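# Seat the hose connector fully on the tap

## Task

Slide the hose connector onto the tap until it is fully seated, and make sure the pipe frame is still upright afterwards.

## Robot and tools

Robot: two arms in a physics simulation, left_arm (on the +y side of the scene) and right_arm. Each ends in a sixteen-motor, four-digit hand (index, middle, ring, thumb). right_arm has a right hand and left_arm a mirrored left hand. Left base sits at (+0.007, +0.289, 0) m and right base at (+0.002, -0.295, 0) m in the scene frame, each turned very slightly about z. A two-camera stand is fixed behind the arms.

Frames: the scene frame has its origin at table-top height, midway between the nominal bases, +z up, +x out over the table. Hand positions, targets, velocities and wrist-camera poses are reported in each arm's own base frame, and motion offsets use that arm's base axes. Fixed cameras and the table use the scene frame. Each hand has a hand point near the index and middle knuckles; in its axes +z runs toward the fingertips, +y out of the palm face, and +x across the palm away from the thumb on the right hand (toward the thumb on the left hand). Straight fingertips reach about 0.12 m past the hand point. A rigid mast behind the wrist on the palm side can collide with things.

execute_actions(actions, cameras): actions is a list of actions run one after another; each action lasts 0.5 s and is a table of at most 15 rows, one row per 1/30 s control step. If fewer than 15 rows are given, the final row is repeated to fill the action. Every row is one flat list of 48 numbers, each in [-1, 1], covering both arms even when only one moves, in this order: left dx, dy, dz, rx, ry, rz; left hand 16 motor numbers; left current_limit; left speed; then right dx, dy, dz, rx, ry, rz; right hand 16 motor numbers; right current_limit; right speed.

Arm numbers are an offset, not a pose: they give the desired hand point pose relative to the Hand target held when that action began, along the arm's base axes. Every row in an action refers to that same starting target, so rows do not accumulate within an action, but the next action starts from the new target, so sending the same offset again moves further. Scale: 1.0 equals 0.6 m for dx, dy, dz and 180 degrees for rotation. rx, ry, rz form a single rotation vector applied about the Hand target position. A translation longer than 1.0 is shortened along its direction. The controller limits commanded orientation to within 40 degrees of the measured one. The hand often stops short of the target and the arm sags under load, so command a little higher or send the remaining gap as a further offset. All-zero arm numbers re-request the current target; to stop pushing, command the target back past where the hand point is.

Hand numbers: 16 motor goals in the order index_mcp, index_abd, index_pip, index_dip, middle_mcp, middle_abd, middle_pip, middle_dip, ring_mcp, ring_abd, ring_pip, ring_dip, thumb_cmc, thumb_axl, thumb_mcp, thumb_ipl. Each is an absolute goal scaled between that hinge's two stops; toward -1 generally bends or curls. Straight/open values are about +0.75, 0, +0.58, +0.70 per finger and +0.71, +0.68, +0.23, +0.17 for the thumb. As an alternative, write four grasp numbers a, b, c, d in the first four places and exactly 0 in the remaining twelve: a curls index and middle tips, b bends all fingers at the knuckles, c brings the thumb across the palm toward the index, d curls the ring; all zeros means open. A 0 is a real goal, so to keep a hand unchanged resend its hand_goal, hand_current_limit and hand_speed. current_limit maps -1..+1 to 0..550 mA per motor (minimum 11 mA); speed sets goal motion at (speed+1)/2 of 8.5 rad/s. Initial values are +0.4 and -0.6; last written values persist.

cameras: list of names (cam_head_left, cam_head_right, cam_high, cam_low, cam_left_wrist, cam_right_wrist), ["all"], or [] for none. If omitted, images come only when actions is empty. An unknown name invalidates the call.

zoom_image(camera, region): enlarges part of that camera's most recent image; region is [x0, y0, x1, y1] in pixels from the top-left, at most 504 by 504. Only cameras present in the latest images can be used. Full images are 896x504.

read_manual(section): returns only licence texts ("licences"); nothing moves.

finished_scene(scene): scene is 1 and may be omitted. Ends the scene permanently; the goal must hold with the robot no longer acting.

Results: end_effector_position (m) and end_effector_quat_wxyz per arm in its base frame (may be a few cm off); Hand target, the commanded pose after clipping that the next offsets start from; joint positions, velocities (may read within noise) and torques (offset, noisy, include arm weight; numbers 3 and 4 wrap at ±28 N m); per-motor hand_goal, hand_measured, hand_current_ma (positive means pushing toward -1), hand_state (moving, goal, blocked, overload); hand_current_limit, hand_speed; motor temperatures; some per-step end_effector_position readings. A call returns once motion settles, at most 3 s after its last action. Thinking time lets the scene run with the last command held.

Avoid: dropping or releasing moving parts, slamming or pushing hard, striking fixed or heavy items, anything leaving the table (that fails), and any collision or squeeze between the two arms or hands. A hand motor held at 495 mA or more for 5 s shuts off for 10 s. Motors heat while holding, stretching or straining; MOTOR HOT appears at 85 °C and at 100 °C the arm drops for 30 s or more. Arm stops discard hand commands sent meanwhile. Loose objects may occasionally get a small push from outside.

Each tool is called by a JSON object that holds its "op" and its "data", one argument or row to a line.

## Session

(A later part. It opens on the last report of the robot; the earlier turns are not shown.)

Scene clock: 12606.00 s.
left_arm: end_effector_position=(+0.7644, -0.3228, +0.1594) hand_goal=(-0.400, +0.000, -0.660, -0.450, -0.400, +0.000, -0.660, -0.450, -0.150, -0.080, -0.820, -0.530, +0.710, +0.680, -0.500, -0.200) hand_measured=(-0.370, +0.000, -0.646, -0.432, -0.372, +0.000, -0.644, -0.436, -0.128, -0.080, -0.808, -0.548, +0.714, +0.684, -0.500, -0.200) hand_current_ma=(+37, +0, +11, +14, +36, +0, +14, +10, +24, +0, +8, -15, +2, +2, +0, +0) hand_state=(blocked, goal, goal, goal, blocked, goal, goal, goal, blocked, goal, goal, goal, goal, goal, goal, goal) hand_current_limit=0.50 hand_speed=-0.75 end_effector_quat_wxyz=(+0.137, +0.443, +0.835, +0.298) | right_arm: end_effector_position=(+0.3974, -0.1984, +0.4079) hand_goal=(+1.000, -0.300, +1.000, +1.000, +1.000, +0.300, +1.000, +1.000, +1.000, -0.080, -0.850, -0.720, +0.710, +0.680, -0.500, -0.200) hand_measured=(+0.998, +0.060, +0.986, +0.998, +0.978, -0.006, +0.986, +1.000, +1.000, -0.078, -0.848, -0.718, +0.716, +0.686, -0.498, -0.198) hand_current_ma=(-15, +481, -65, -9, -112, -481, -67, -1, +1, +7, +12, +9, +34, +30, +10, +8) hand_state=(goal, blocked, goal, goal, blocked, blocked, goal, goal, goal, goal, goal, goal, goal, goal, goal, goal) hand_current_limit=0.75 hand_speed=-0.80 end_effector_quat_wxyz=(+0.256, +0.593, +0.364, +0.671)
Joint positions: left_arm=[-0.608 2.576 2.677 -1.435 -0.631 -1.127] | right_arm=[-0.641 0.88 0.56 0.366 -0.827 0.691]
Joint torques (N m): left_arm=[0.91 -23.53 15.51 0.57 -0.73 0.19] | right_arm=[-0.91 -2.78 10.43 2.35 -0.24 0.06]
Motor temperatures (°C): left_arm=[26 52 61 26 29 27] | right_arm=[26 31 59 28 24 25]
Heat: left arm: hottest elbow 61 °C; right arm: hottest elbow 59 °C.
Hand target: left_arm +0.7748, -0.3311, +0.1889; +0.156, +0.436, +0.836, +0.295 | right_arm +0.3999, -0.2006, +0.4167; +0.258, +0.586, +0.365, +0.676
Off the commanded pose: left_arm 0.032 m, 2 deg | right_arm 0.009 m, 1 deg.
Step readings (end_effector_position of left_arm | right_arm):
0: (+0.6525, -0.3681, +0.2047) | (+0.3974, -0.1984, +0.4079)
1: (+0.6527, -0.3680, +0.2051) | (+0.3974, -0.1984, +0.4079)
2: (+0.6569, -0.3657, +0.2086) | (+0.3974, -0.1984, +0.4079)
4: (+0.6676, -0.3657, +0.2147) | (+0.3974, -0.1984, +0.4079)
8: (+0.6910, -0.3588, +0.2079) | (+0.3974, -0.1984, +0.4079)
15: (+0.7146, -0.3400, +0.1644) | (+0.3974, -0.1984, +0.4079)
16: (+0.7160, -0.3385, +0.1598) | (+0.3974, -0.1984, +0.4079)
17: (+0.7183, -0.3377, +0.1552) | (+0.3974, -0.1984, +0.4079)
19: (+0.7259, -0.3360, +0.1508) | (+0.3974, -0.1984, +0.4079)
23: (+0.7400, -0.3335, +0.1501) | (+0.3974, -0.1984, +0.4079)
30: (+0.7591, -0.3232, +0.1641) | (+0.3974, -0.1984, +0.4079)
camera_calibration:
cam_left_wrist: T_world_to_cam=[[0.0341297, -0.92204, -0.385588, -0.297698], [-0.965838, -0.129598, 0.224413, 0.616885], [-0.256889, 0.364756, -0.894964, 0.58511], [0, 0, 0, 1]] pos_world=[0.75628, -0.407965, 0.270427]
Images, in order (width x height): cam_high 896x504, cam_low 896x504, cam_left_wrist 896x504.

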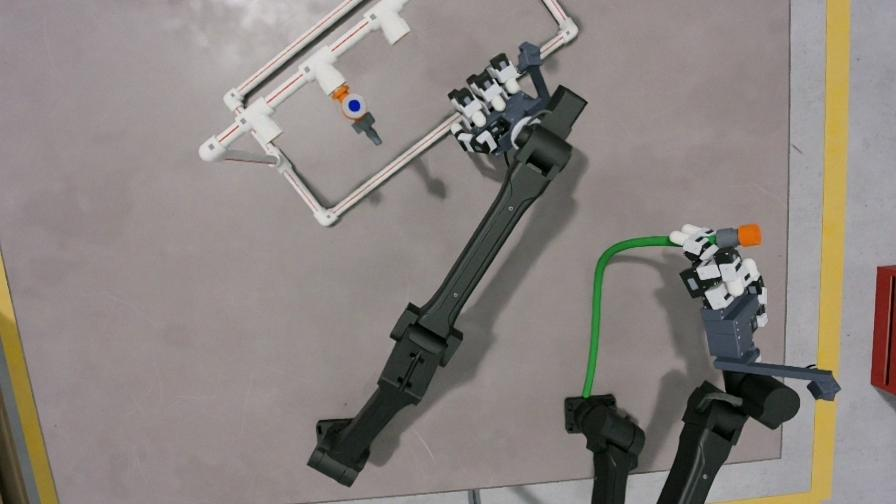

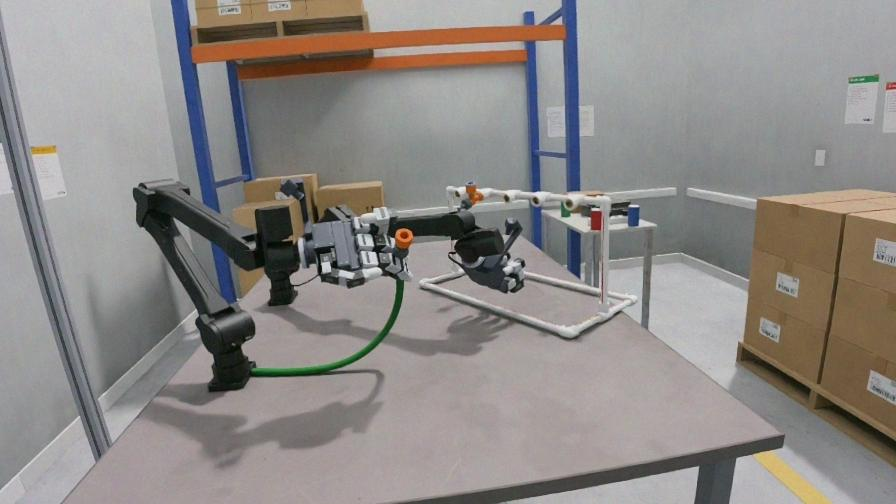

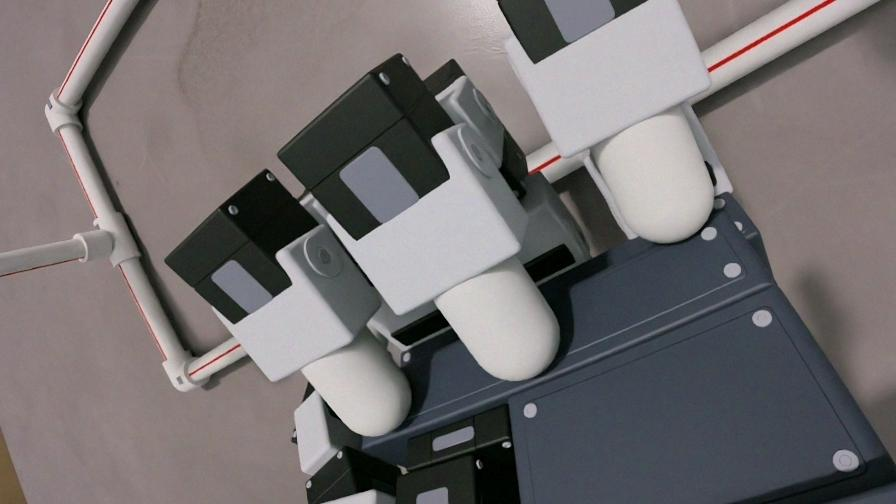

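{"op": "execute_actions", "data": {
  "actions": [
    [[0.055,0.038,0,0,0,0, -0.40,0.0,-0.66,-0.45, -0.40,0.0,-0.66,-0.45, -0.15,-0.08,-0.82,-0.53, 0.71,0.68,-0.5,-0.2, 0.5,-0.75, 0,0,0,0,0,0, 1.0,-0.30,1.0,1.0, 1.0,0.30,1.0,1.0, 1.0,-0.08,-0.85,-0.72, 0.71,0.68,-0.5,-0.2, 0.75,-0.8]],
    [[0.055,0.038,-0.04,0,0,0, -0.40,0.0,-0.66,-0.45, -0.40,0.0,-0.66,-0.45, -0.15,-0.08,-0.82,-0.53, 0.71,0.68,-0.5,-0.2, 0.5,-0.75, 0,0,0,0,0,0, 1.0,-0.30,1.0,1.0, 1.0,0.30,1.0,1.0, 1.0,-0.08,-0.85,-0.72, 0.71,0.68,-0.5,-0.2, 0.75,-0.8]]
  ],
  "cameras": ["cam_high", "cam_low"]
}}

{"op": "zoom_image", "data": {
  "camera": "cam_low",
  "region": [420, 200, 600, 340]
}}

Scene clock: 12626.13 s.
left_arm: end_effector_position=(+0.8278, -0.2782, +0.1250) hand_goal=(-0.400, +0.000, -0.660, -0.450, -0.400, +0.000, -0.660, -0.450, -0.150, -0.080, -0.820, -0.530, +0.710, +0.680, -0.500, -0.200) hand_measured=(-0.370, +0.000, -0.646, -0.432, -0.372, +0.000, -0.644, -0.436, -0.128, -0.080, -0.808, -0.548, +0.714, +0.684, -0.500, -0.200) hand_current_ma=(+37, +0, +11, +14, +36, +0, +14, +10, +24, +0, +8, -15, +2, +2, +0, +0) hand_state=(blocked, goal, goal, goal, blocked, goal, goal, goal, blocked, goal, goal, goal, goal, goal, goal, goal) hand_current_limit=0.50 hand_speed=-0.75 end_effector_quat_wxyz=(+0.146, +0.460, +0.825, +0.296) | right_arm: end_effector_position=(+0.3974, -0.1984, +0.4079) hand_goal=(+1.000, -0.300, +1.000, +1.000, +1.000, +0.300, +1.000, +1.000, +1.000, -0.080, -0.850, -0.720, +0.710, +0.680, -0.500, -0.200) hand_measured=(+0.998, +0.060, +0.986, +0.998, +0.978, -0.006, +0.986, +1.000, +1.000, -0.078, -0.848, -0.718, +0.716, +0.686, -0.498, -0.198) hand_current_ma=(-15, +481, -65, -9, -112, -481, -66, -1, +1, +7, +12, +9, +34, +30, +10, +8) hand_state=(goal, blocked, goal, goal, blocked, blocked, goal, goal, goal, goal, goal, goal, goal, goal, goal, goal) hand_current_limit=0.75 hand_speed=-0.80 end_effector_quat_wxyz=(+0.256, +0.593, +0.364, +0.671)
Joint positions: left_arm=[-0.515 2.718 2.858 -1.377 -0.594 -0.965] | right_arm=[-0.641 0.88 0.56 0.366 -0.827 0.691]
Joint torques (N m): left_arm=[-0.15 -24.59 15.69 1.48 -0.67 0.18] | right_arm=[-0.85 -2.84 10.44 2.35 -0.24 0.06]
Motor temperatures (°C): left_arm=[26 54 63 26 29 27] | right_arm=[26 30 59 28 24 25]
Heat: left arm: hottest elbow 63 °C; right arm: hottest elbow 59 °C.
Hand target: left_arm +0.8409, -0.2856, +0.1650; +0.156, +0.436, +0.836, +0.295 | right_arm +0.3999, -0.2006, +0.4167; +0.258, +0.586, +0.365, +0.676
Off the commanded pose: left_arm 0.043 m, 3 deg | right_arm 0.009 m, 1 deg.
elbow stopped short (left arm): the move would have taken joint 3 (elbow) straighter than the controller allows.
Step readings (end_effector_position of left_arm | right_arm):
0: (+0.7644, -0.3228, +0.1594) | (+0.3974, -0.1984, +0.4079)
1: (+0.7644, -0.3229, +0.1593) | (+0.3974, -0.1984, +0.4079)
2: (+0.7654, -0.3231, +0.1597) | (+0.3974, -0.1984, +0.4079)
4: (+0.7694, -0.3233, +0.1606) | (+0.3974, -0.1984, +0.4079)
8: (+0.7797, -0.3192, +0.1636) | (+0.3974, -0.1984, +0.4079)
15: (+0.7956, -0.3043, +0.1633) | (+0.3974, -0.1984, +0.4079)
16: (+0.7972, -0.3024, +0.1626) | (+0.3974, -0.1984, +0.4079)
17: (+0.7994, -0.3008, +0.1611) | (+0.3974, -0.1984, +0.4079)
19: (+0.8051, -0.2967, +0.1580) | (+0.3974, -0.1984, +0.4079)
23: (+0.8159, -0.2912, +0.1453) | (+0.3974, -0.1984, +0.4079)
30: (+0.8259, -0.2794, +0.1256) | (+0.3974, -0.1984, +0.4079)
Images, in order (width x height): cam_high 896x504, cam_low 896x504.

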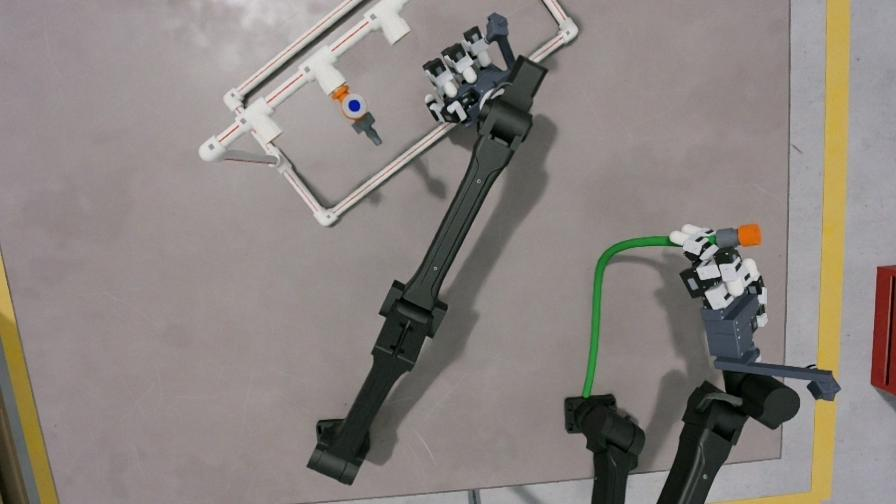

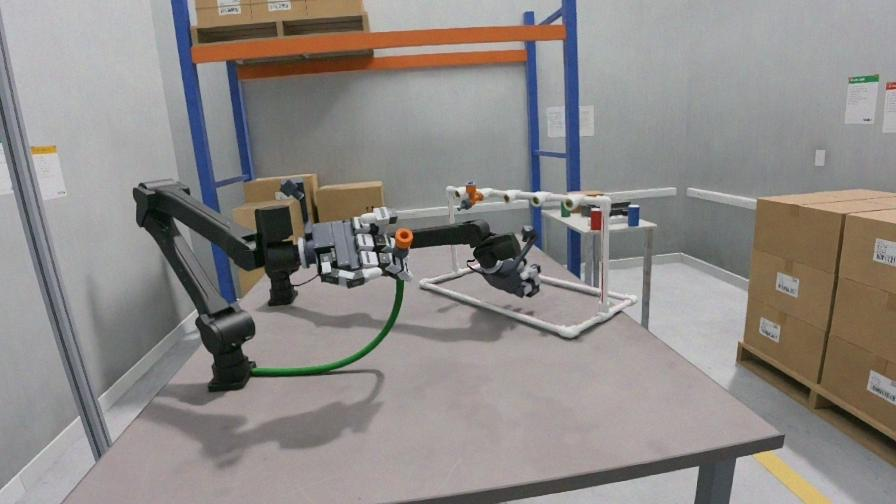

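Scaled by 2.800.

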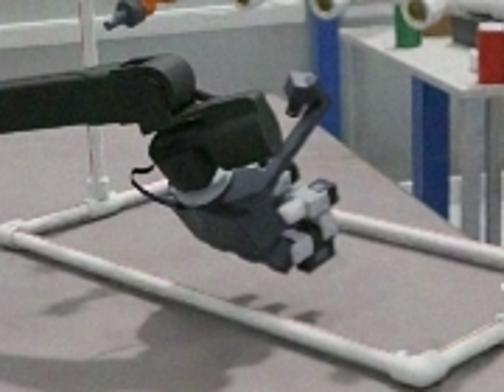

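{"op": "execute_actions", "data": {
  "actions": [
    [[0,0.0,-0.05,0,0,0, -0.40,0.0,-0.66,-0.45, -0.40,0.0,-0.66,-0.45, -0.15,-0.08,-0.82,-0.53, 0.71,0.68,-0.5,-0.2, 0.5,-0.75, 0,0,0,0,0,0, 1.0,-0.30,1.0,1.0, 1.0,0.30,1.0,1.0, 1.0,-0.08,-0.85,-0.72, 0.71,0.68,-0.5,-0.2, 0.75,-0.8]],
    [[0,0,-0.02,0,0,0, -0.40,0.0,-0.66,-0.45, -0.40,0.0,-0.66,-0.45, -0.15,-0.08,-0.82,-0.53, 0.71,0.68,-0.5,-0.2, 0.5,-0.75, 0,0,0,0,0,0, 1.0,-0.30,1.0,1.0, 1.0,0.30,1.0,1.0, 1.0,-0.08,-0.85,-0.72, 0.71,0.68,-0.5,-0.2, 0.75,-0.8]]
  ],
  "cameras": ["cam_high", "cam_low"]
}}

{"op": "zoom_image", "data": {
  "camera": "cam_low",
  "region": [420, 200, 600, 340]
}}

Scene clock: 12636.53 s.
left_arm: end_effector_position=(+0.8301, -0.2796, +0.0933) hand_goal=(-0.400, +0.000, -0.660, -0.450, -0.400, +0.000, -0.660, -0.450, -0.150, -0.080, -0.820, -0.530, +0.710, +0.680, -0.500, -0.200) hand_measured=(-0.370, +0.000, -0.646, -0.432, -0.372, +0.000, -0.644, -0.436, -0.128, -0.080, -0.808, -0.548, +0.714, +0.684, -0.500, -0.200) hand_current_ma=(+37, +0, +11, +14, +36, +0, +14, +10, +24, +0, +8, -15, +2, +2, +0, +0) hand_state=(blocked, goal, goal, goal, blocked, goal, goal, goal, blocked, goal, goal, goal, goal, goal, goal, goal) hand_current_limit=0.50 hand_speed=-0.75 end_effector_quat_wxyz=(+0.137, +0.463, +0.824, +0.295) | right_arm: end_effector_position=(+0.3974, -0.1984, +0.4079) hand_goal=(+1.000, -0.300, +1.000, +1.000, +1.000, +0.300, +1.000, +1.000, +1.000, -0.080, -0.850, -0.720, +0.710, +0.680, -0.500, -0.200) hand_measured=(+0.998, +0.060, +0.986, +0.998, +0.978, -0.006, +0.986, +1.000, +1.000, -0.078, -0.848, -0.718, +0.716, +0.686, -0.498, -0.198) hand_current_ma=(-15, +481, -65, -9, -112, -481, -66, -1, +1, +7, +12, +9, +34, +30, +10, +8) hand_state=(goal, blocked, goal, goal, blocked, blocked, goal, goal, goal, goal, goal, goal, goal, goal, goal, goal) hand_current_limit=0.75 hand_speed=-0.80 end_effector_quat_wxyz=(+0.256, +0.593, +0.364, +0.671)
Joint positions: left_arm=[-0.515 2.758 2.858 -1.354 -0.594 -0.964] | right_arm=[-0.641 0.88 0.56 0.366 -0.827 0.691]
Joint torques (N m): left_arm=[0.91 -23.88 15.58 1.47 -0.72 -0.09] | right_arm=[-0.85 -2.84 10.44 2.36 -0.24 0.06]
Motor temperatures (°C): left_arm=[26 53 62 26 29 27] | right_arm=[26 30 59 28 24 25]
Heat: left arm: hottest elbow 62 °C; right arm: hottest elbow 59 °C.
Hand target: left_arm +0.8408, -0.2856, +0.1229; +0.156, +0.436, +0.836, +0.294 | right_arm +0.3999, -0.2006, +0.4167; +0.258, +0.586, +0.365, +0.676
Off the commanded pose: left_arm 0.032 m, 4 deg | right_arm 0.009 m, 1 deg.
elbow stopped short (left arm): the move would have taken joint 3 (elbow) straighter than the controller allows.
Step readings (end_effector_position of left_arm | right_arm):
0: (+0.8278, -0.2783, +0.1250) | (+0.3974, -0.1984, +0.4079)
1: (+0.8278, -0.2783, +0.1250) | (+0.3974, -0.1984, +0.4079)
2: (+0.8281, -0.2784, +0.1251) | (+0.3974, -0.1984, +0.4079)
4: (+0.8290, -0.2789, +0.1241) | (+0.3974, -0.1984, +0.4079)
8: (+0.8302, -0.2796, +0.1176) | (+0.3974, -0.1984, +0.4079)
15: (+0.8300, -0.2795, +0.1001) | (+0.3974, -0.1984, +0.4079)
16: (+0.8299, -0.2795, +0.0985) | (+0.3974, -0.1984, +0.4079)
17: (+0.8299, -0.2794, +0.0976) | (+0.3974, -0.1984, +0.4079)
19: (+0.8299, -0.2794, +0.0963) | (+0.3974, -0.1984, +0.4079)
23: (+0.8301, -0.2796, +0.0949) | (+0.3974, -0.1984, +0.4079)
30: (+0.8301, -0.2796, +0.0933) | (+0.3974, -0.1984, +0.4079)
Images, in order (width x height): cam_high 896x504, cam_low 896x504.

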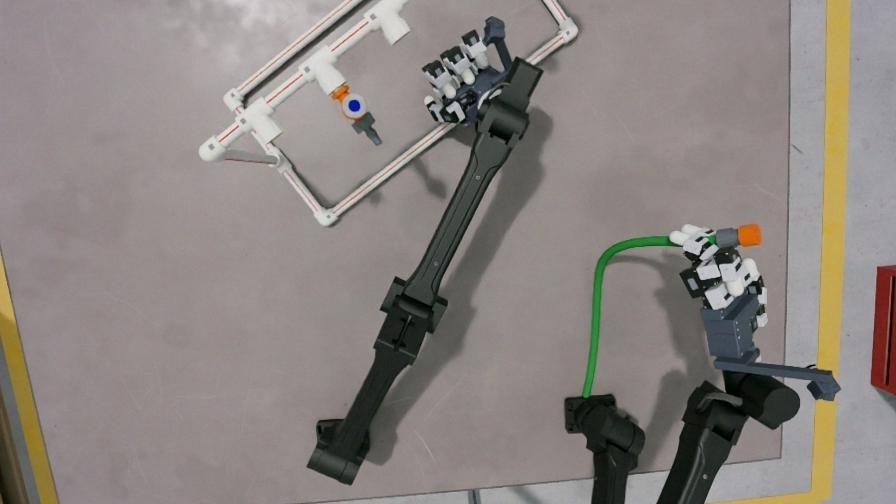

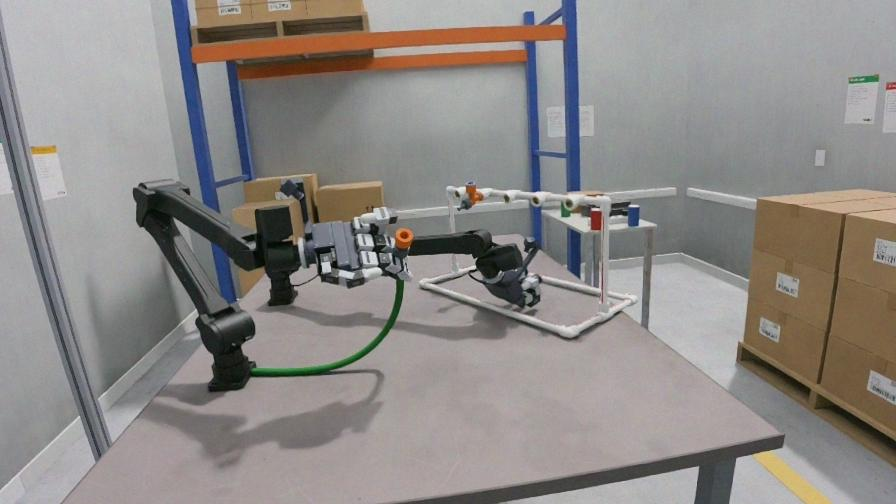

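Scaled by 2.800.

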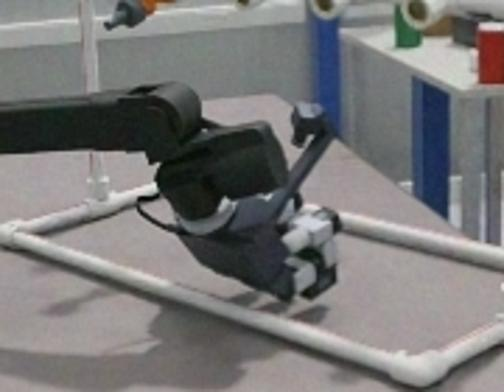

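{"op": "execute_actions", "data": {
  "actions": [
    [[-0.041,-0.028,-0.02,0,0,0, -0.40,0.0,-0.66,-0.45, -0.40,0.0,-0.66,-0.45, -0.15,-0.08,-0.82,-0.53, 0.71,0.68,-0.5,-0.2, 0.5,-0.75, 0,0,0,0,0,0, 1.0,-0.30,1.0,1.0, 1.0,0.30,1.0,1.0, 1.0,-0.08,-0.85,-0.72, 0.71,0.68,-0.5,-0.2, 0.75,-0.8]],
    [[-0.041,-0.028,0,0,0,0, -0.40,0.0,-0.66,-0.45, -0.40,0.0,-0.66,-0.45, -0.15,-0.08,-0.82,-0.53, 0.71,0.68,-0.5,-0.2, 0.5,-0.75, 0,0,0,0,0,0, 1.0,-0.30,1.0,1.0, 1.0,0.30,1.0,1.0, 1.0,-0.08,-0.85,-0.72, 0.71,0.68,-0.5,-0.2, 0.75,-0.8]],
    [[-0.041,-0.028,0,0,0,0, -0.40,0.0,-0.66,-0.45, -0.40,0.0,-0.66,-0.45, -0.15,-0.08,-0.82,-0.53, 0.71,0.68,-0.5,-0.2, 0.5,-0.75, 0,0,0,0,0,0, 1.0,-0.30,1.0,1.0, 1.0,0.30,1.0,1.0, 1.0,-0.08,-0.85,-0.72, 0.71,0.68,-0.5,-0.2, 0.75,-0.8]],
    [[-0.041,-0.028,0,0,0,0, -0.40,0.0,-0.66,-0.45, -0.40,0.0,-0.66,-0.45, -0.15,-0.08,-0.82,-0.53, 0.71,0.68,-0.5,-0.2, 0.5,-0.75, 0,0,0,0,0,0, 1.0,-0.30,1.0,1.0, 1.0,0.30,1.0,1.0, 1.0,-0.08,-0.85,-0.72, 0.71,0.68,-0.5,-0.2, 0.75,-0.8]]
  ],
  "cameras": ["cam_high", "cam_low"]
}}

{"op": "zoom_image", "data": {
  "camera": "cam_low",
  "region": [420, 200, 600, 340]
}}

Scene clock: 12663.30 s.
left_arm: end_effector_position=(+0.7528, -0.3288, +0.0896) hand_goal=(-0.400, +0.000, -0.660, -0.450, -0.400, +0.000, -0.660, -0.450, -0.150, -0.080, -0.820, -0.530, +0.710, +0.680, -0.500, -0.200) hand_measured=(-0.370, +0.000, -0.646, -0.432, -0.372, +0.000, -0.644, -0.436, -0.128, -0.080, -0.808, -0.548, +0.712, +0.680, -0.502, -0.200) hand_current_ma=(+37, +0, +11, +14, +36, +0, +14, +10, +22, +0, +8, -15, +0, +0, -1, +0) hand_state=(blocked, goal, goal, goal, blocked, goal, goal, goal, blocked, goal, goal, goal, goal, goal, goal, goal) hand_current_limit=0.50 hand_speed=-0.75 end_effector_quat_wxyz=(+0.134, +0.430, +0.840, +0.303) | right_arm: end_effector_position=(+0.3974, -0.1984, +0.4079) hand_goal=(+1.000, -0.300, +1.000, +1.000, +1.000, +0.300, +1.000, +1.000, +1.000, -0.080, -0.850, -0.720, +0.710, +0.680, -0.500, -0.200) hand_measured=(+0.998, +0.060, +0.986, +0.998, +0.978, -0.006, +0.986, +1.000, +1.000, -0.078, -0.848, -0.718, +0.716, +0.686, -0.498, -0.198) hand_current_ma=(-15, +481, -65, -9, -112, -481, -66, -1, +1, +7, +12, +9, +34, +30, +10, +8) hand_state=(goal, blocked, goal, goal, blocked, blocked, goal, goal, goal, goal, goal, goal, goal, goal, goal, goal) hand_current_limit=0.75 hand_speed=-0.80 end_effector_quat_wxyz=(+0.256, +0.593, +0.364, +0.671)
Joint positions: left_arm=[-0.625 2.58 2.499 -1.285 -0.647 -1.181] | right_arm=[-0.641 0.88 0.56 0.366 -0.827 0.691]
Joint torques (N m): left_arm=[-1.73 -25.52 8.77 1.1 -0.54 -0.08] | right_arm=[-0.91 -2.78 10.44 2.36 -0.24 0.06]
Motor temperatures (°C): left_arm=[26 57 61 26 29 27] | right_arm=[26 30 59 28 24 25]
Heat: left arm: hottest elbow 61 °C; right arm: hottest elbow 59 °C.
Hand target: left_arm +0.7425, -0.3526, +0.1111; +0.156, +0.436, +0.836, +0.294 | right_arm +0.3999, -0.2006, +0.4167; +0.258, +0.586, +0.365, +0.676
Off the commanded pose: left_arm 0.034 m, 3 deg | right_arm 0.009 m, 1 deg.
Step readings (end_effector_position of left_arm | right_arm):
0: (+0.8301, -0.2796, +0.0933) | (+0.3974, -0.1984, +0.4079)
1: (+0.8301, -0.2796, +0.0933) | (+0.3974, -0.1984, +0.4079)
2: (+0.8300, -0.2793, +0.0934) | (+0.3974, -0.1984, +0.4079)
4: (+0.8289, -0.2794, +0.0941) | (+0.3974, -0.1984, +0.4079)
8: (+0.8250, -0.2839, +0.0945) | (+0.3974, -0.1984, +0.4079)
15: (+0.8168, -0.2967, +0.0935) | (+0.3974, -0.1984, +0.4079)
16: (+0.8156, -0.2985, +0.0934) | (+0.3974, -0.1984, +0.4079)
17: (+0.8144, -0.2997, +0.0936) | (+0.3974, -0.1984, +0.4079)
19: (+0.8104, -0.3043, +0.0938) | (+0.3974, -0.1984, +0.4079)
23: (+0.8044, -0.3098, +0.0927) | (+0.3974, -0.1984, +0.4079)
30: (+0.7960, -0.3177, +0.0831) | (+0.3974, -0.1984, +0.4079)
31: (+0.7950, -0.3181, +0.0818) | (+0.3974, -0.1984, +0.4079)
32: (+0.7937, -0.3188, +0.0811) | (+0.3974, -0.1984, +0.4079)
34: (+0.7896, -0.3207, +0.0813) | (+0.3974, -0.1984, +0.4079)
38: (+0.7822, -0.3220, +0.0832) | (+0.3974, -0.1984, +0.4079)
45: (+0.7756, -0.3205, +0.0864) | (+0.3974, -0.1984, +0.4079)
46: (+0.7750, -0.3201, +0.0866) | (+0.3974, -0.1984, +0.4079)
47: (+0.7740, -0.3196, +0.0871) | (+0.3974, -0.1984, +0.4079)
49: (+0.7706, -0.3189, +0.0881) | (+0.3974, -0.1984, +0.4079)
53: (+0.7621, -0.3210, +0.0886) | (+0.3974, -0.1984, +0.4079)
60: (+0.7539, -0.3277, +0.0894) | (+0.3974, -0.1984, +0.4079)
Images, in order (width x height): cam_high 896x504, cam_low 896x504.

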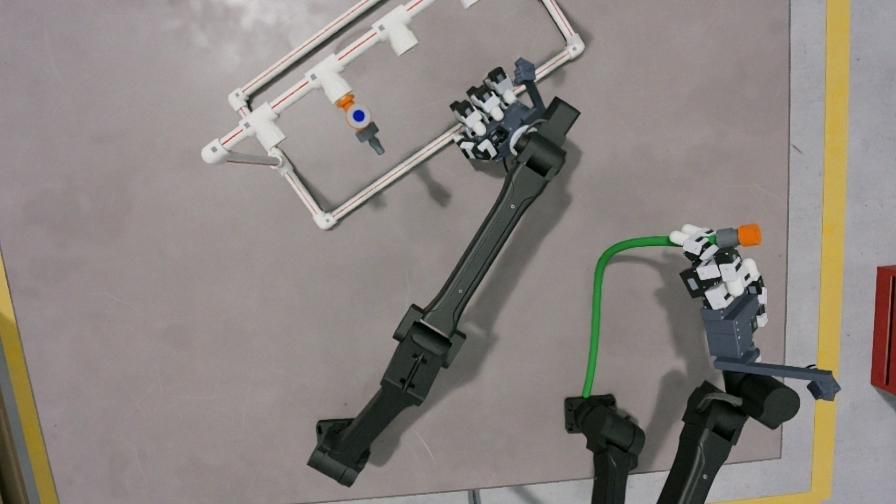

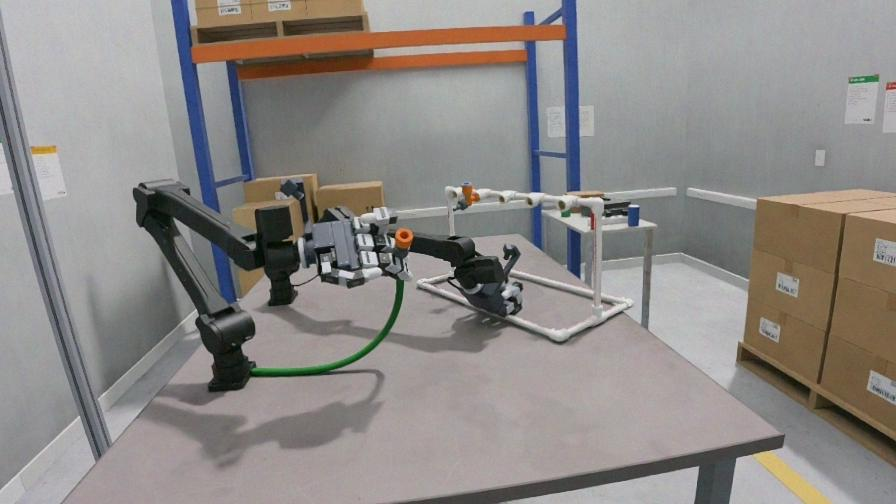

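Scaled by 2.800.

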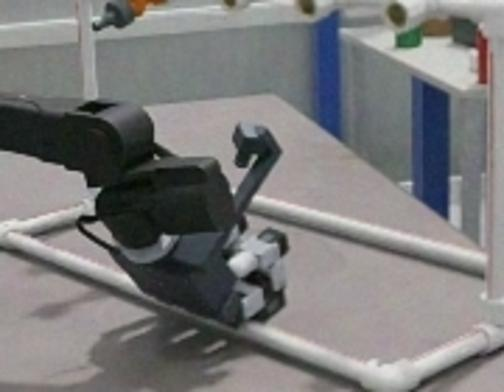

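{"op": "execute_actions", "data": {
  "actions": [
    [[-0.042,-0.025,-0.02,0,0,-0.012, -0.40,0.0,-0.66,-0.45, -0.40,0.0,-0.66,-0.45, -0.15,-0.08,-0.82,-0.53, 0.71,0.68,-0.5,-0.2, 0.5,-0.75, 0,0,0,0,0,0, 1.0,-0.30,1.0,1.0, 1.0,0.30,1.0,1.0, 1.0,-0.08,-0.85,-0.72, 0.71,0.68,-0.5,-0.2, 0.75,-0.8]],
    [[-0.044,-0.025,-0.01,0,0,-0.012, -0.40,0.0,-0.66,-0.45, -0.40,0.0,-0.66,-0.45, -0.15,-0.08,-0.82,-0.53, 0.71,0.68,-0.5,-0.2, 0.5,-0.75, 0,0,0,0,0,0, 1.0,-0.30,1.0,1.0, 1.0,0.30,1.0,1.0, 1.0,-0.08,-0.85,-0.72, 0.71,0.68,-0.5,-0.2, 0.75,-0.8]],
    [[-0.045,-0.022,0,0,0,-0.012, -0.40,0.0,-0.66,-0.45, -0.40,0.0,-0.66,-0.45, -0.15,-0.08,-0.82,-0.53, 0.71,0.68,-0.5,-0.2, 0.5,-0.75, 0,0,0,0,0,0, 1.0,-0.30,1.0,1.0, 1.0,0.30,1.0,1.0, 1.0,-0.08,-0.85,-0.72, 0.71,0.68,-0.5,-0.2, 0.75,-0.8]],
    [[-0.045,-0.02,0,0,0,-0.012, -0.40,0.0,-0.66,-0.45, -0.40,0.0,-0.66,-0.45, -0.15,-0.08,-0.82,-0.53, 0.71,0.68,-0.5,-0.2, 0.5,-0.75, 0,0,0,0,0,0, 1.0,-0.30,1.0,1.0, 1.0,0.30,1.0,1.0, 1.0,-0.08,-0.85,-0.72, 0.71,0.68,-0.5,-0.2, 0.75,-0.8]]
  ],
  "cameras": ["cam_high", "cam_low"]
}}

{"op": "zoom_image", "data": {
  "camera": "cam_low",
  "region": [420, 200, 600, 340]
}}

Scene clock: 12682.73 s.
left_arm: end_effector_position=(+0.6481, -0.3899, +0.0838) hand_goal=(-0.400, +0.000, -0.660, -0.450, -0.400, +0.000, -0.660, -0.450, -0.150, -0.080, -0.820, -0.530, +0.710, +0.680, -0.500, -0.200) hand_measured=(-0.374, +0.000, -0.644, -0.434, -0.372, +0.000, -0.644, -0.436, -0.132, -0.080, -0.808, -0.548, +0.712, +0.680, -0.502, -0.200) hand_current_ma=(+32, +0, +12, +13, +36, +0, +14, +10, +17, +0, +8, -15, +0, +0, -1, +0) hand_state=(blocked, goal, goal, goal, blocked, goal, goal, goal, goal, goal, goal, goal, goal, goal, goal, goal) hand_current_limit=0.50 hand_speed=-0.75 end_effector_quat_wxyz=(+0.167, +0.485, +0.807, +0.291) | right_arm: end_effector_position=(+0.3974, -0.1984, +0.4079) hand_goal=(+1.000, -0.300, +1.000, +1.000, +1.000, +0.300, +1.000, +1.000, +1.000, -0.080, -0.850, -0.720, +0.710, +0.680, -0.500, -0.200) hand_measured=(+0.998, +0.060, +0.986, +0.998, +0.978, -0.006, +0.986, +1.000, +1.000, -0.078, -0.848, -0.718, +0.716, +0.686, -0.498, -0.198) hand_current_ma=(-15, +481, -65, -9, -112, -481, -66, -1, +1, +7, +12, +9, +34, +30, +10, +8) hand_state=(goal, blocked, goal, goal, blocked, blocked, goal, goal, goal, goal, goal, goal, goal, goal, goal, goal) hand_current_limit=0.75 hand_speed=-0.80 end_effector_quat_wxyz=(+0.256, +0.593, +0.364, +0.671)
Joint positions: left_arm=[-0.774 2.317 1.981 -1.007 -0.652 -1.185] | right_arm=[-0.641 0.88 0.56 0.366 -0.827 0.691]
Joint torques (N m): left_arm=[-0.85 -22.89 8.12 1.14 -0.31 0.11] | right_arm=[-0.91 -2.78 10.44 2.36 -0.24 0.06]
Motor temperatures (°C): left_arm=[26 60 58 26 29 27] | right_arm=[26 30 59 28 24 25]
Heat: left arm: hottest shoulder 60 °C; right arm: hottest elbow 59 °C.
Hand target: left_arm +0.6369, -0.4079, +0.0930; +0.178, +0.498, +0.801, +0.282 | right_arm +0.3999, -0.2006, +0.4167; +0.258, +0.586, +0.365, +0.676
Off the commanded pose: left_arm 0.023 m, 2 deg | right_arm 0.009 m, 1 deg.
Step readings (end_effector_position of left_arm | right_arm):
0: (+0.7528, -0.3288, +0.0895) | (+0.3974, -0.1984, +0.4079)
1: (+0.7527, -0.3287, +0.0893) | (+0.3974, -0.1984, +0.4079)
2: (+0.7520, -0.3289, +0.0886) | (+0.3974, -0.1984, +0.4079)
4: (+0.7487, -0.3290, +0.0885) | (+0.3974, -0.1984, +0.4079)
8: (+0.7384, -0.3326, +0.0886) | (+0.3974, -0.1984, +0.4079)
15: (+0.7287, -0.3440, +0.0867) | (+0.3974, -0.1984, +0.4079)
16: (+0.7281, -0.3448, +0.0863) | (+0.3974, -0.1984, +0.4079)
17: (+0.7271, -0.3454, +0.0859) | (+0.3974, -0.1984, +0.4079)
19: (+0.7232, -0.3457, +0.0856) | (+0.3974, -0.1984, +0.4079)
23: (+0.7124, -0.3496, +0.0857) | (+0.3974, -0.1984, +0.4079)
30: (+0.7025, -0.3614, +0.0832) | (+0.3974, -0.1984, +0.4079)
31: (+0.7020, -0.3621, +0.0828) | (+0.3974, -0.1984, +0.4079)
32: (+0.7010, -0.3623, +0.0823) | (+0.3974, -0.1984, +0.4079)
34: (+0.6970, -0.3620, +0.0828) | (+0.3974, -0.1984, +0.4079)
38: (+0.6848, -0.3657, +0.0830) | (+0.3974, -0.1984, +0.4079)
45: (+0.6751, -0.3763, +0.0833) | (+0.3974, -0.1984, +0.4079)
46: (+0.6748, -0.3764, +0.0830) | (+0.3974, -0.1984, +0.4079)
47: (+0.6739, -0.3765, +0.0829) | (+0.3974, -0.1984, +0.4079)
49: (+0.6703, -0.3759, +0.0833) | (+0.3974, -0.1984, +0.4079)
53: (+0.6583, -0.3791, +0.0837) | (+0.3974, -0.1984, +0.4079)
60: (+0.6484, -0.3895, +0.0839) | (+0.3974, -0.1984, +0.4079)
Images, in order (width x height): cam_high 896x504, cam_low 896x504.

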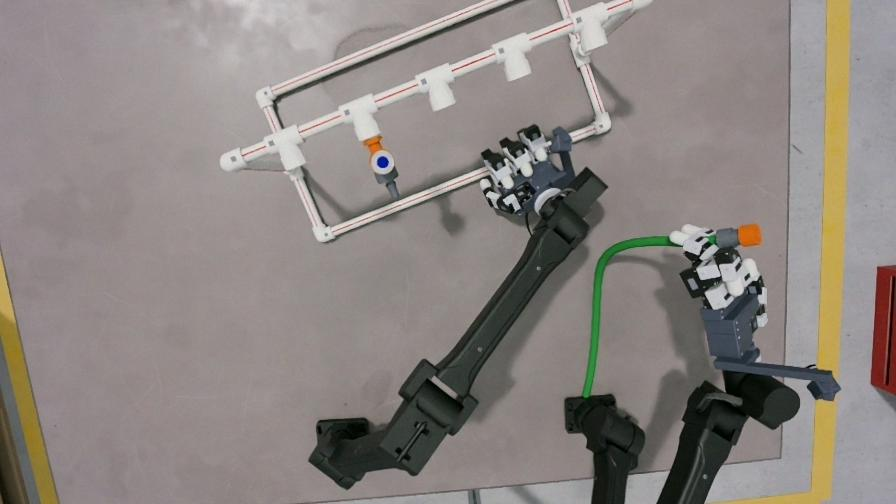

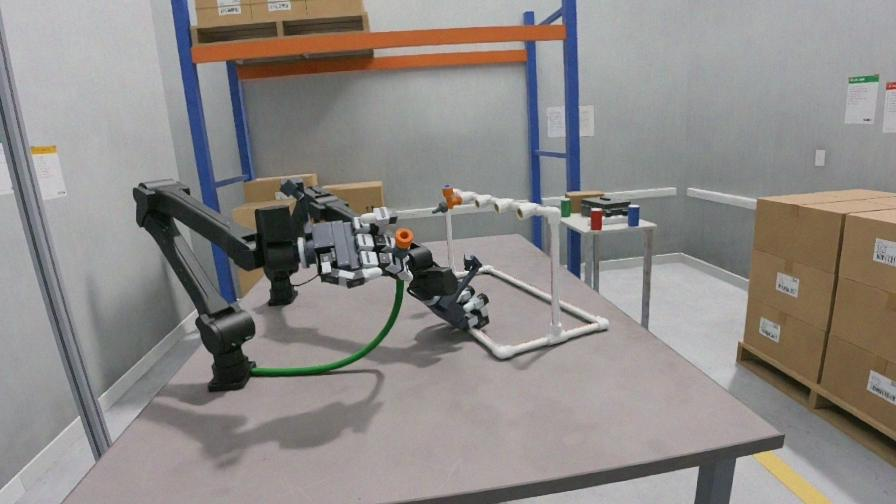

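Scaled by 2.800.

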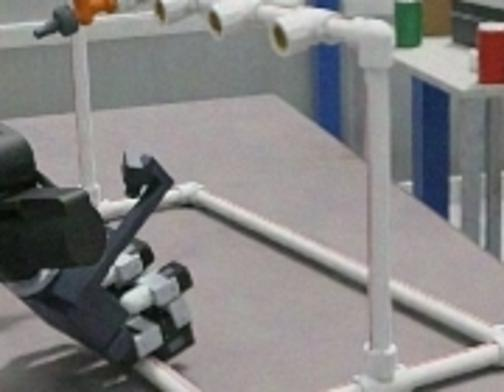

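{"op": "execute_actions", "data": {
  "actions": [
    [[-0.045,-0.017,0,0,0,-0.012, -0.40,0.0,-0.66,-0.45, -0.40,0.0,-0.66,-0.45, -0.15,-0.08,-0.82,-0.53, 0.71,0.68,-0.5,-0.2, 0.5,-0.75, -0.12,-0.03,0,0,0,0, 1.0,-0.30,1.0,1.0, 1.0,0.30,1.0,1.0, 1.0,-0.08,-0.85,-0.72, 0.71,0.68,-0.5,-0.2, 0.75,-0.8]],
    [[-0.045,-0.015,0,0,0,-0.015, -0.40,0.0,-0.66,-0.45, -0.40,0.0,-0.66,-0.45, -0.15,-0.08,-0.82,-0.53, 0.71,0.68,-0.5,-0.2, 0.5,-0.75, 0,0,0,0,0,0, 1.0,-0.30,1.0,1.0, 1.0,0.30,1.0,1.0, 1.0,-0.08,-0.85,-0.72, 0.71,0.68,-0.5,-0.2, 0.75,-0.8]]
  ],
  "cameras": ["cam_high", "cam_low"]
}}

Scene clock: 12719.47 s.
left_arm: end_effector_position=(+0.5935, -0.4112, +0.0843) hand_goal=(-0.400, +0.000, -0.660, -0.450, -0.400, +0.000, -0.660, -0.450, -0.150, -0.080, -0.820, -0.530, +0.710, +0.680, -0.500, -0.200) hand_measured=(-0.374, +0.000, -0.644, -0.434, -0.372, +0.000, -0.644, -0.436, -0.132, -0.080, -0.808, -0.548, +0.712, +0.680, -0.502, -0.200) hand_current_ma=(+31, +0, +13, +12, +36, +0, +14, +10, +17, +0, +8, -15, +0, +0, -1, +0) hand_state=(blocked, goal, goal, goal, blocked, goal, goal, goal, goal, goal, goal, goal, goal, goal, goal, goal) hand_current_limit=0.50 hand_speed=-0.75 end_effector_quat_wxyz=(+0.181, +0.515, +0.789, +0.283) | right_arm: end_effector_position=(+0.3305, -0.2170, +0.4220) hand_goal=(+1.000, -0.300, +1.000, +1.000, +1.000, +0.300, +1.000, +1.000, +1.000, -0.080, -0.850, -0.720, +0.710, +0.680, -0.500, -0.200) hand_measured=(+1.000, +0.058, +0.986, +0.998, +0.978, +0.000, +0.986, +1.000, +1.000, -0.078, -0.848, -0.718, +0.716, +0.686, -0.498, -0.198) hand_current_ma=(-2, +481, -65, -9, -120, -481, -68, -1, +1, +7, +12, +9, +34, +30, +10, +8) hand_state=(goal, blocked, goal, goal, blocked, blocked, goal, goal, goal, goal, goal, goal, goal, goal, goal, goal) hand_current_limit=0.75 hand_speed=-0.80 end_effector_quat_wxyz=(+0.265, +0.580, +0.370, +0.676)
Joint positions: left_arm=[-0.849 2.216 1.796 -0.915 -0.649 -1.183] | right_arm=[-0.882 0.752 0.515 0.35 -1.074 0.728]
Joint torques (N m): left_arm=[-1.2 -21.19 7.77 1.16 -0.33 0.22] | right_arm=[-1.44 -2.55 8.68 1.02 -0.17 0.07]
Motor temperatures (°C): left_arm=[26 59 54 26 28 27] | right_arm=[26 30 59 28 24 25]
Heat: left arm: hottest shoulder 59 °C; right arm: hottest elbow 59 °C.
Hand target: left_arm +0.5829, -0.4269, +0.0928; +0.190, +0.531, +0.779, +0.274 | right_arm +0.3278, -0.2186, +0.4167; +0.259, +0.586, +0.365, +0.676
Off the commanded pose: left_arm 0.021 m, 3 deg | right_arm 0.006 m, 1 deg.
Step readings (end_effector_position of left_arm | right_arm):
0: (+0.6481, -0.3899, +0.0838) | (+0.3974, -0.1984, +0.4079)
1: (+0.6479, -0.3898, +0.0836) | (+0.3975, -0.1980, +0.4078)
2: (+0.6473, -0.3896, +0.0833) | (+0.3967, -0.1962, +0.4082)
4: (+0.6435, -0.3890, +0.0839) | (+0.3866, -0.1975, +0.4089)
8: (+0.6313, -0.3913, +0.0842) | (+0.3507, -0.2125, +0.4162)
15: (+0.6214, -0.4012, +0.0842) | (+0.3314, -0.2161, +0.4254)
16: (+0.6210, -0.4013, +0.0839) | (+0.3312, -0.2162, +0.4248)
17: (+0.6204, -0.4010, +0.0838) | (+0.3311, -0.2163, +0.4244)
19: (+0.6166, -0.4002, +0.0840) | (+0.3308, -0.2166, +0.4231)
23: (+0.6038, -0.4017, +0.0847) | (+0.3307, -0.2168, +0.4221)
30: (+0.5936, -0.4112, +0.0844) | (+0.3305, -0.2170, +0.4220)
Images, in order (width x height): cam_high 896x504, cam_low 896x504.

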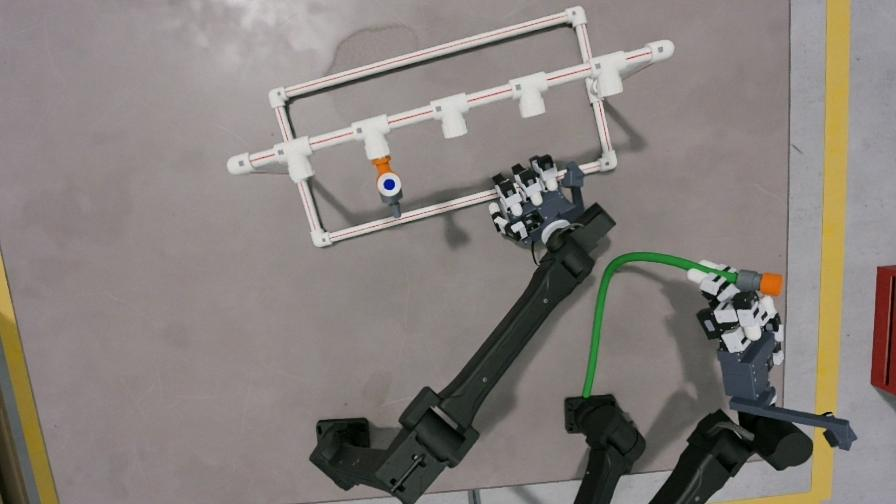

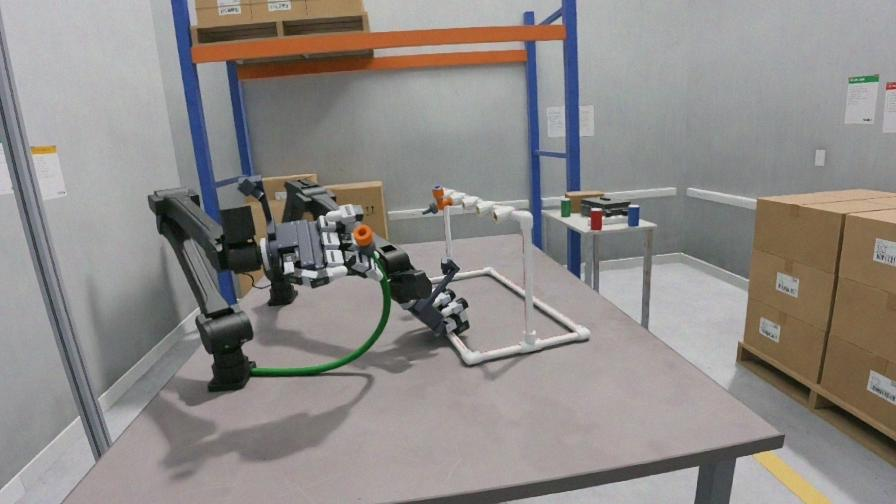

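{"op": "execute_actions", "data": {
  "actions": [
    [[0,0,0,0,0,0, -0.40,0.0,-0.66,-0.45, -0.40,0.0,-0.66,-0.45, -0.15,-0.08,-0.82,-0.53, 0.71,0.68,-0.5,-0.2, 0.5,-0.75, -0.09,-0.08,0,0,0,0, 1.0,-0.30,1.0,1.0, 1.0,0.30,1.0,1.0, 1.0,-0.08,-0.85,-0.72, 0.71,0.68,-0.5,-0.2, 0.75,-0.8]],
    [[-0.045,-0.011,0,0,0,-0.015, -0.40,0.0,-0.66,-0.45, -0.40,0.0,-0.66,-0.45, -0.15,-0.08,-0.82,-0.53, 0.71,0.68,-0.5,-0.2, 0.5,-0.75, 0,0,0,0,0,0, 1.0,-0.30,1.0,1.0, 1.0,0.30,1.0,1.0, 1.0,-0.08,-0.85,-0.72, 0.71,0.68,-0.5,-0.2, 0.75,-0.8]],
    [[-0.042,-0.008,0,0,0,-0.015, -0.40,0.0,-0.66,-0.45, -0.40,0.0,-0.66,-0.45, -0.15,-0.08,-0.82,-0.53, 0.71,0.68,-0.5,-0.2, 0.5,-0.75, 0,0,0,0,0,0, 1.0,-0.30,1.0,1.0, 1.0,0.30,1.0,1.0, 1.0,-0.08,-0.85,-0.72, 0.71,0.68,-0.5,-0.2, 0.75,-0.8]]
  ],
  "cameras": ["cam_high", "cam_low"]
}}

Scene clock: 12744.57 s.
left_arm: end_effector_position=(+0.5410, -0.4250, +0.0841) hand_goal=(-0.400, +0.000, -0.660, -0.450, -0.400, +0.000, -0.660, -0.450, -0.150, -0.080, -0.820, -0.530, +0.710, +0.680, -0.500, -0.200) hand_measured=(-0.374, +0.000, -0.644, -0.434, -0.372, +0.000, -0.644, -0.436, -0.132, -0.080, -0.808, -0.548, +0.712, +0.680, -0.502, -0.200) hand_current_ma=(+31, +0, +13, +12, +36, +0, +14, +10, +17, +0, +8, -15, +0, +0, -1, +0) hand_state=(blocked, goal, goal, goal, blocked, goal, goal, goal, goal, goal, goal, goal, goal, goal, goal, goal) hand_current_limit=0.50 hand_speed=-0.75 end_effector_quat_wxyz=(+0.195, +0.551, +0.764, +0.273) | right_arm: end_effector_position=(+0.2751, -0.2616, +0.4216) hand_goal=(+1.000, -0.300, +1.000, +1.000, +1.000, +0.300, +1.000, +1.000, +1.000, -0.080, -0.850, -0.720, +0.710, +0.680, -0.500, -0.200) hand_measured=(+1.000, -0.082, +1.000, +0.998, +1.000, +0.140, +1.000, +1.000, +1.000, -0.078, -0.848, -0.718, +0.716, +0.686, -0.498, -0.198) hand_current_ma=(+0, +481, -1, -6, +0, -481, -3, -1, +1, +7, +12, +9, +34, +30, +10, +8) hand_state=(goal, blocked, goal, goal, goal, blocked, goal, goal, goal, goal, goal, goal, goal, goal, goal, goal) hand_current_limit=0.75 hand_speed=-0.80 end_effector_quat_wxyz=(+0.260, +0.583, +0.370, +0.675)
Joint positions: left_arm=[-0.92 2.117 1.62 -0.82 -0.641 -1.157] | right_arm=[-1.177 0.804 0.515 0.527 -1.37 0.871]
Joint torques (N m): left_arm=[-1.08 -20.07 7.54 1.2 -0.35 0.25] | right_arm=[-1.32 -1.2 8.44 1.69 0.16 0.05]
Motor temperatures (°C): left_arm=[26 59 52 26 28 27] | right_arm=[26 30 57 27 24 25]
Heat: left arm: hottest shoulder 59 °C; right arm: hottest elbow 57 °C.
Hand target: left_arm +0.5307, -0.4384, +0.0929; +0.203, +0.567, +0.753, +0.265 | right_arm +0.2738, -0.2666, +0.4166; +0.258, +0.586, +0.365, +0.676
Off the commanded pose: left_arm 0.019 m, 3 deg | right_arm 0.007 m, 1 deg.
Step readings (end_effector_position of left_arm | right_arm):
0: (+0.5935, -0.4112, +0.0843) | (+0.3305, -0.2170, +0.4220)
1: (+0.5935, -0.4112, +0.0843) | (+0.3304, -0.2167, +0.4219)
2: (+0.5935, -0.4112, +0.0843) | (+0.3290, -0.2148, +0.4213)
4: (+0.5935, -0.4112, +0.0843) | (+0.3181, -0.2197, +0.4194)
8: (+0.5935, -0.4112, +0.0843) | (+0.2847, -0.2501, +0.4188)
15: (+0.5935, -0.4112, +0.0843) | (+0.2749, -0.2612, +0.4152)
16: (+0.5935, -0.4111, +0.0843) | (+0.2752, -0.2613, +0.4154)
17: (+0.5927, -0.4111, +0.0840) | (+0.2753, -0.2615, +0.4157)
19: (+0.5891, -0.4100, +0.0847) | (+0.2753, -0.2613, +0.4169)
23: (+0.5759, -0.4107, +0.0847) | (+0.2750, -0.2608, +0.4196)
30: (+0.5662, -0.4191, +0.0843) | (+0.2750, -0.2612, +0.4210)
31: (+0.5661, -0.4190, +0.0842) | (+0.2750, -0.2613, +0.4211)
32: (+0.5656, -0.4188, +0.0841) | (+0.2750, -0.2613, +0.4212)
34: (+0.5621, -0.4176, +0.0842) | (+0.2750, -0.2614, +0.4213)
38: (+0.5496, -0.4176, +0.0845) | (+0.2750, -0.2614, +0.4216)
45: (+0.5410, -0.4249, +0.0841) | (+0.2750, -0.2615, +0.4217)
Images, in order (width x height): cam_high 896x504, cam_low 896x504.

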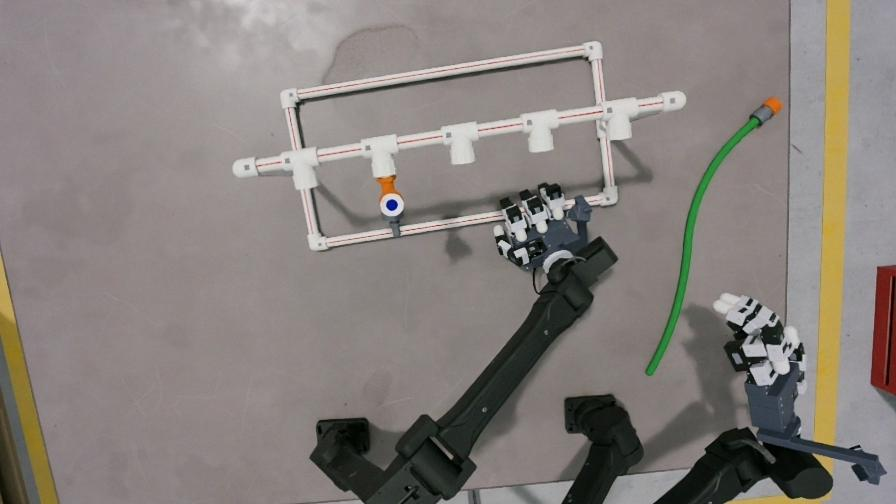

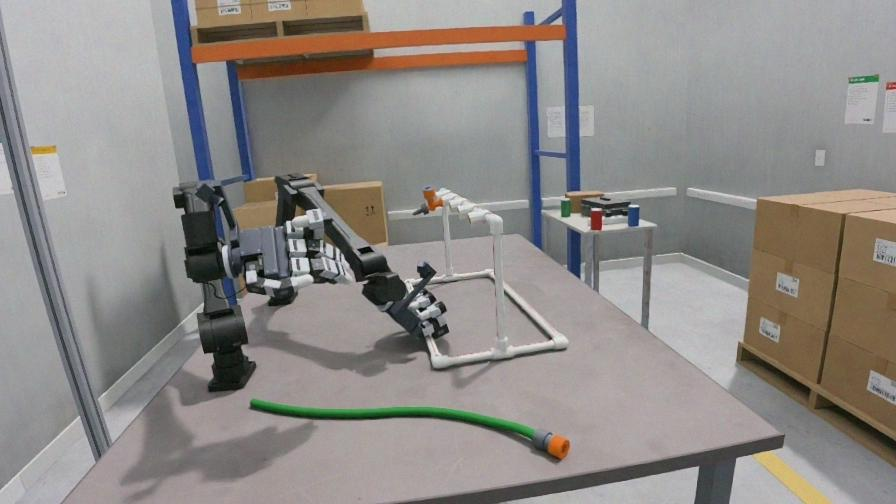

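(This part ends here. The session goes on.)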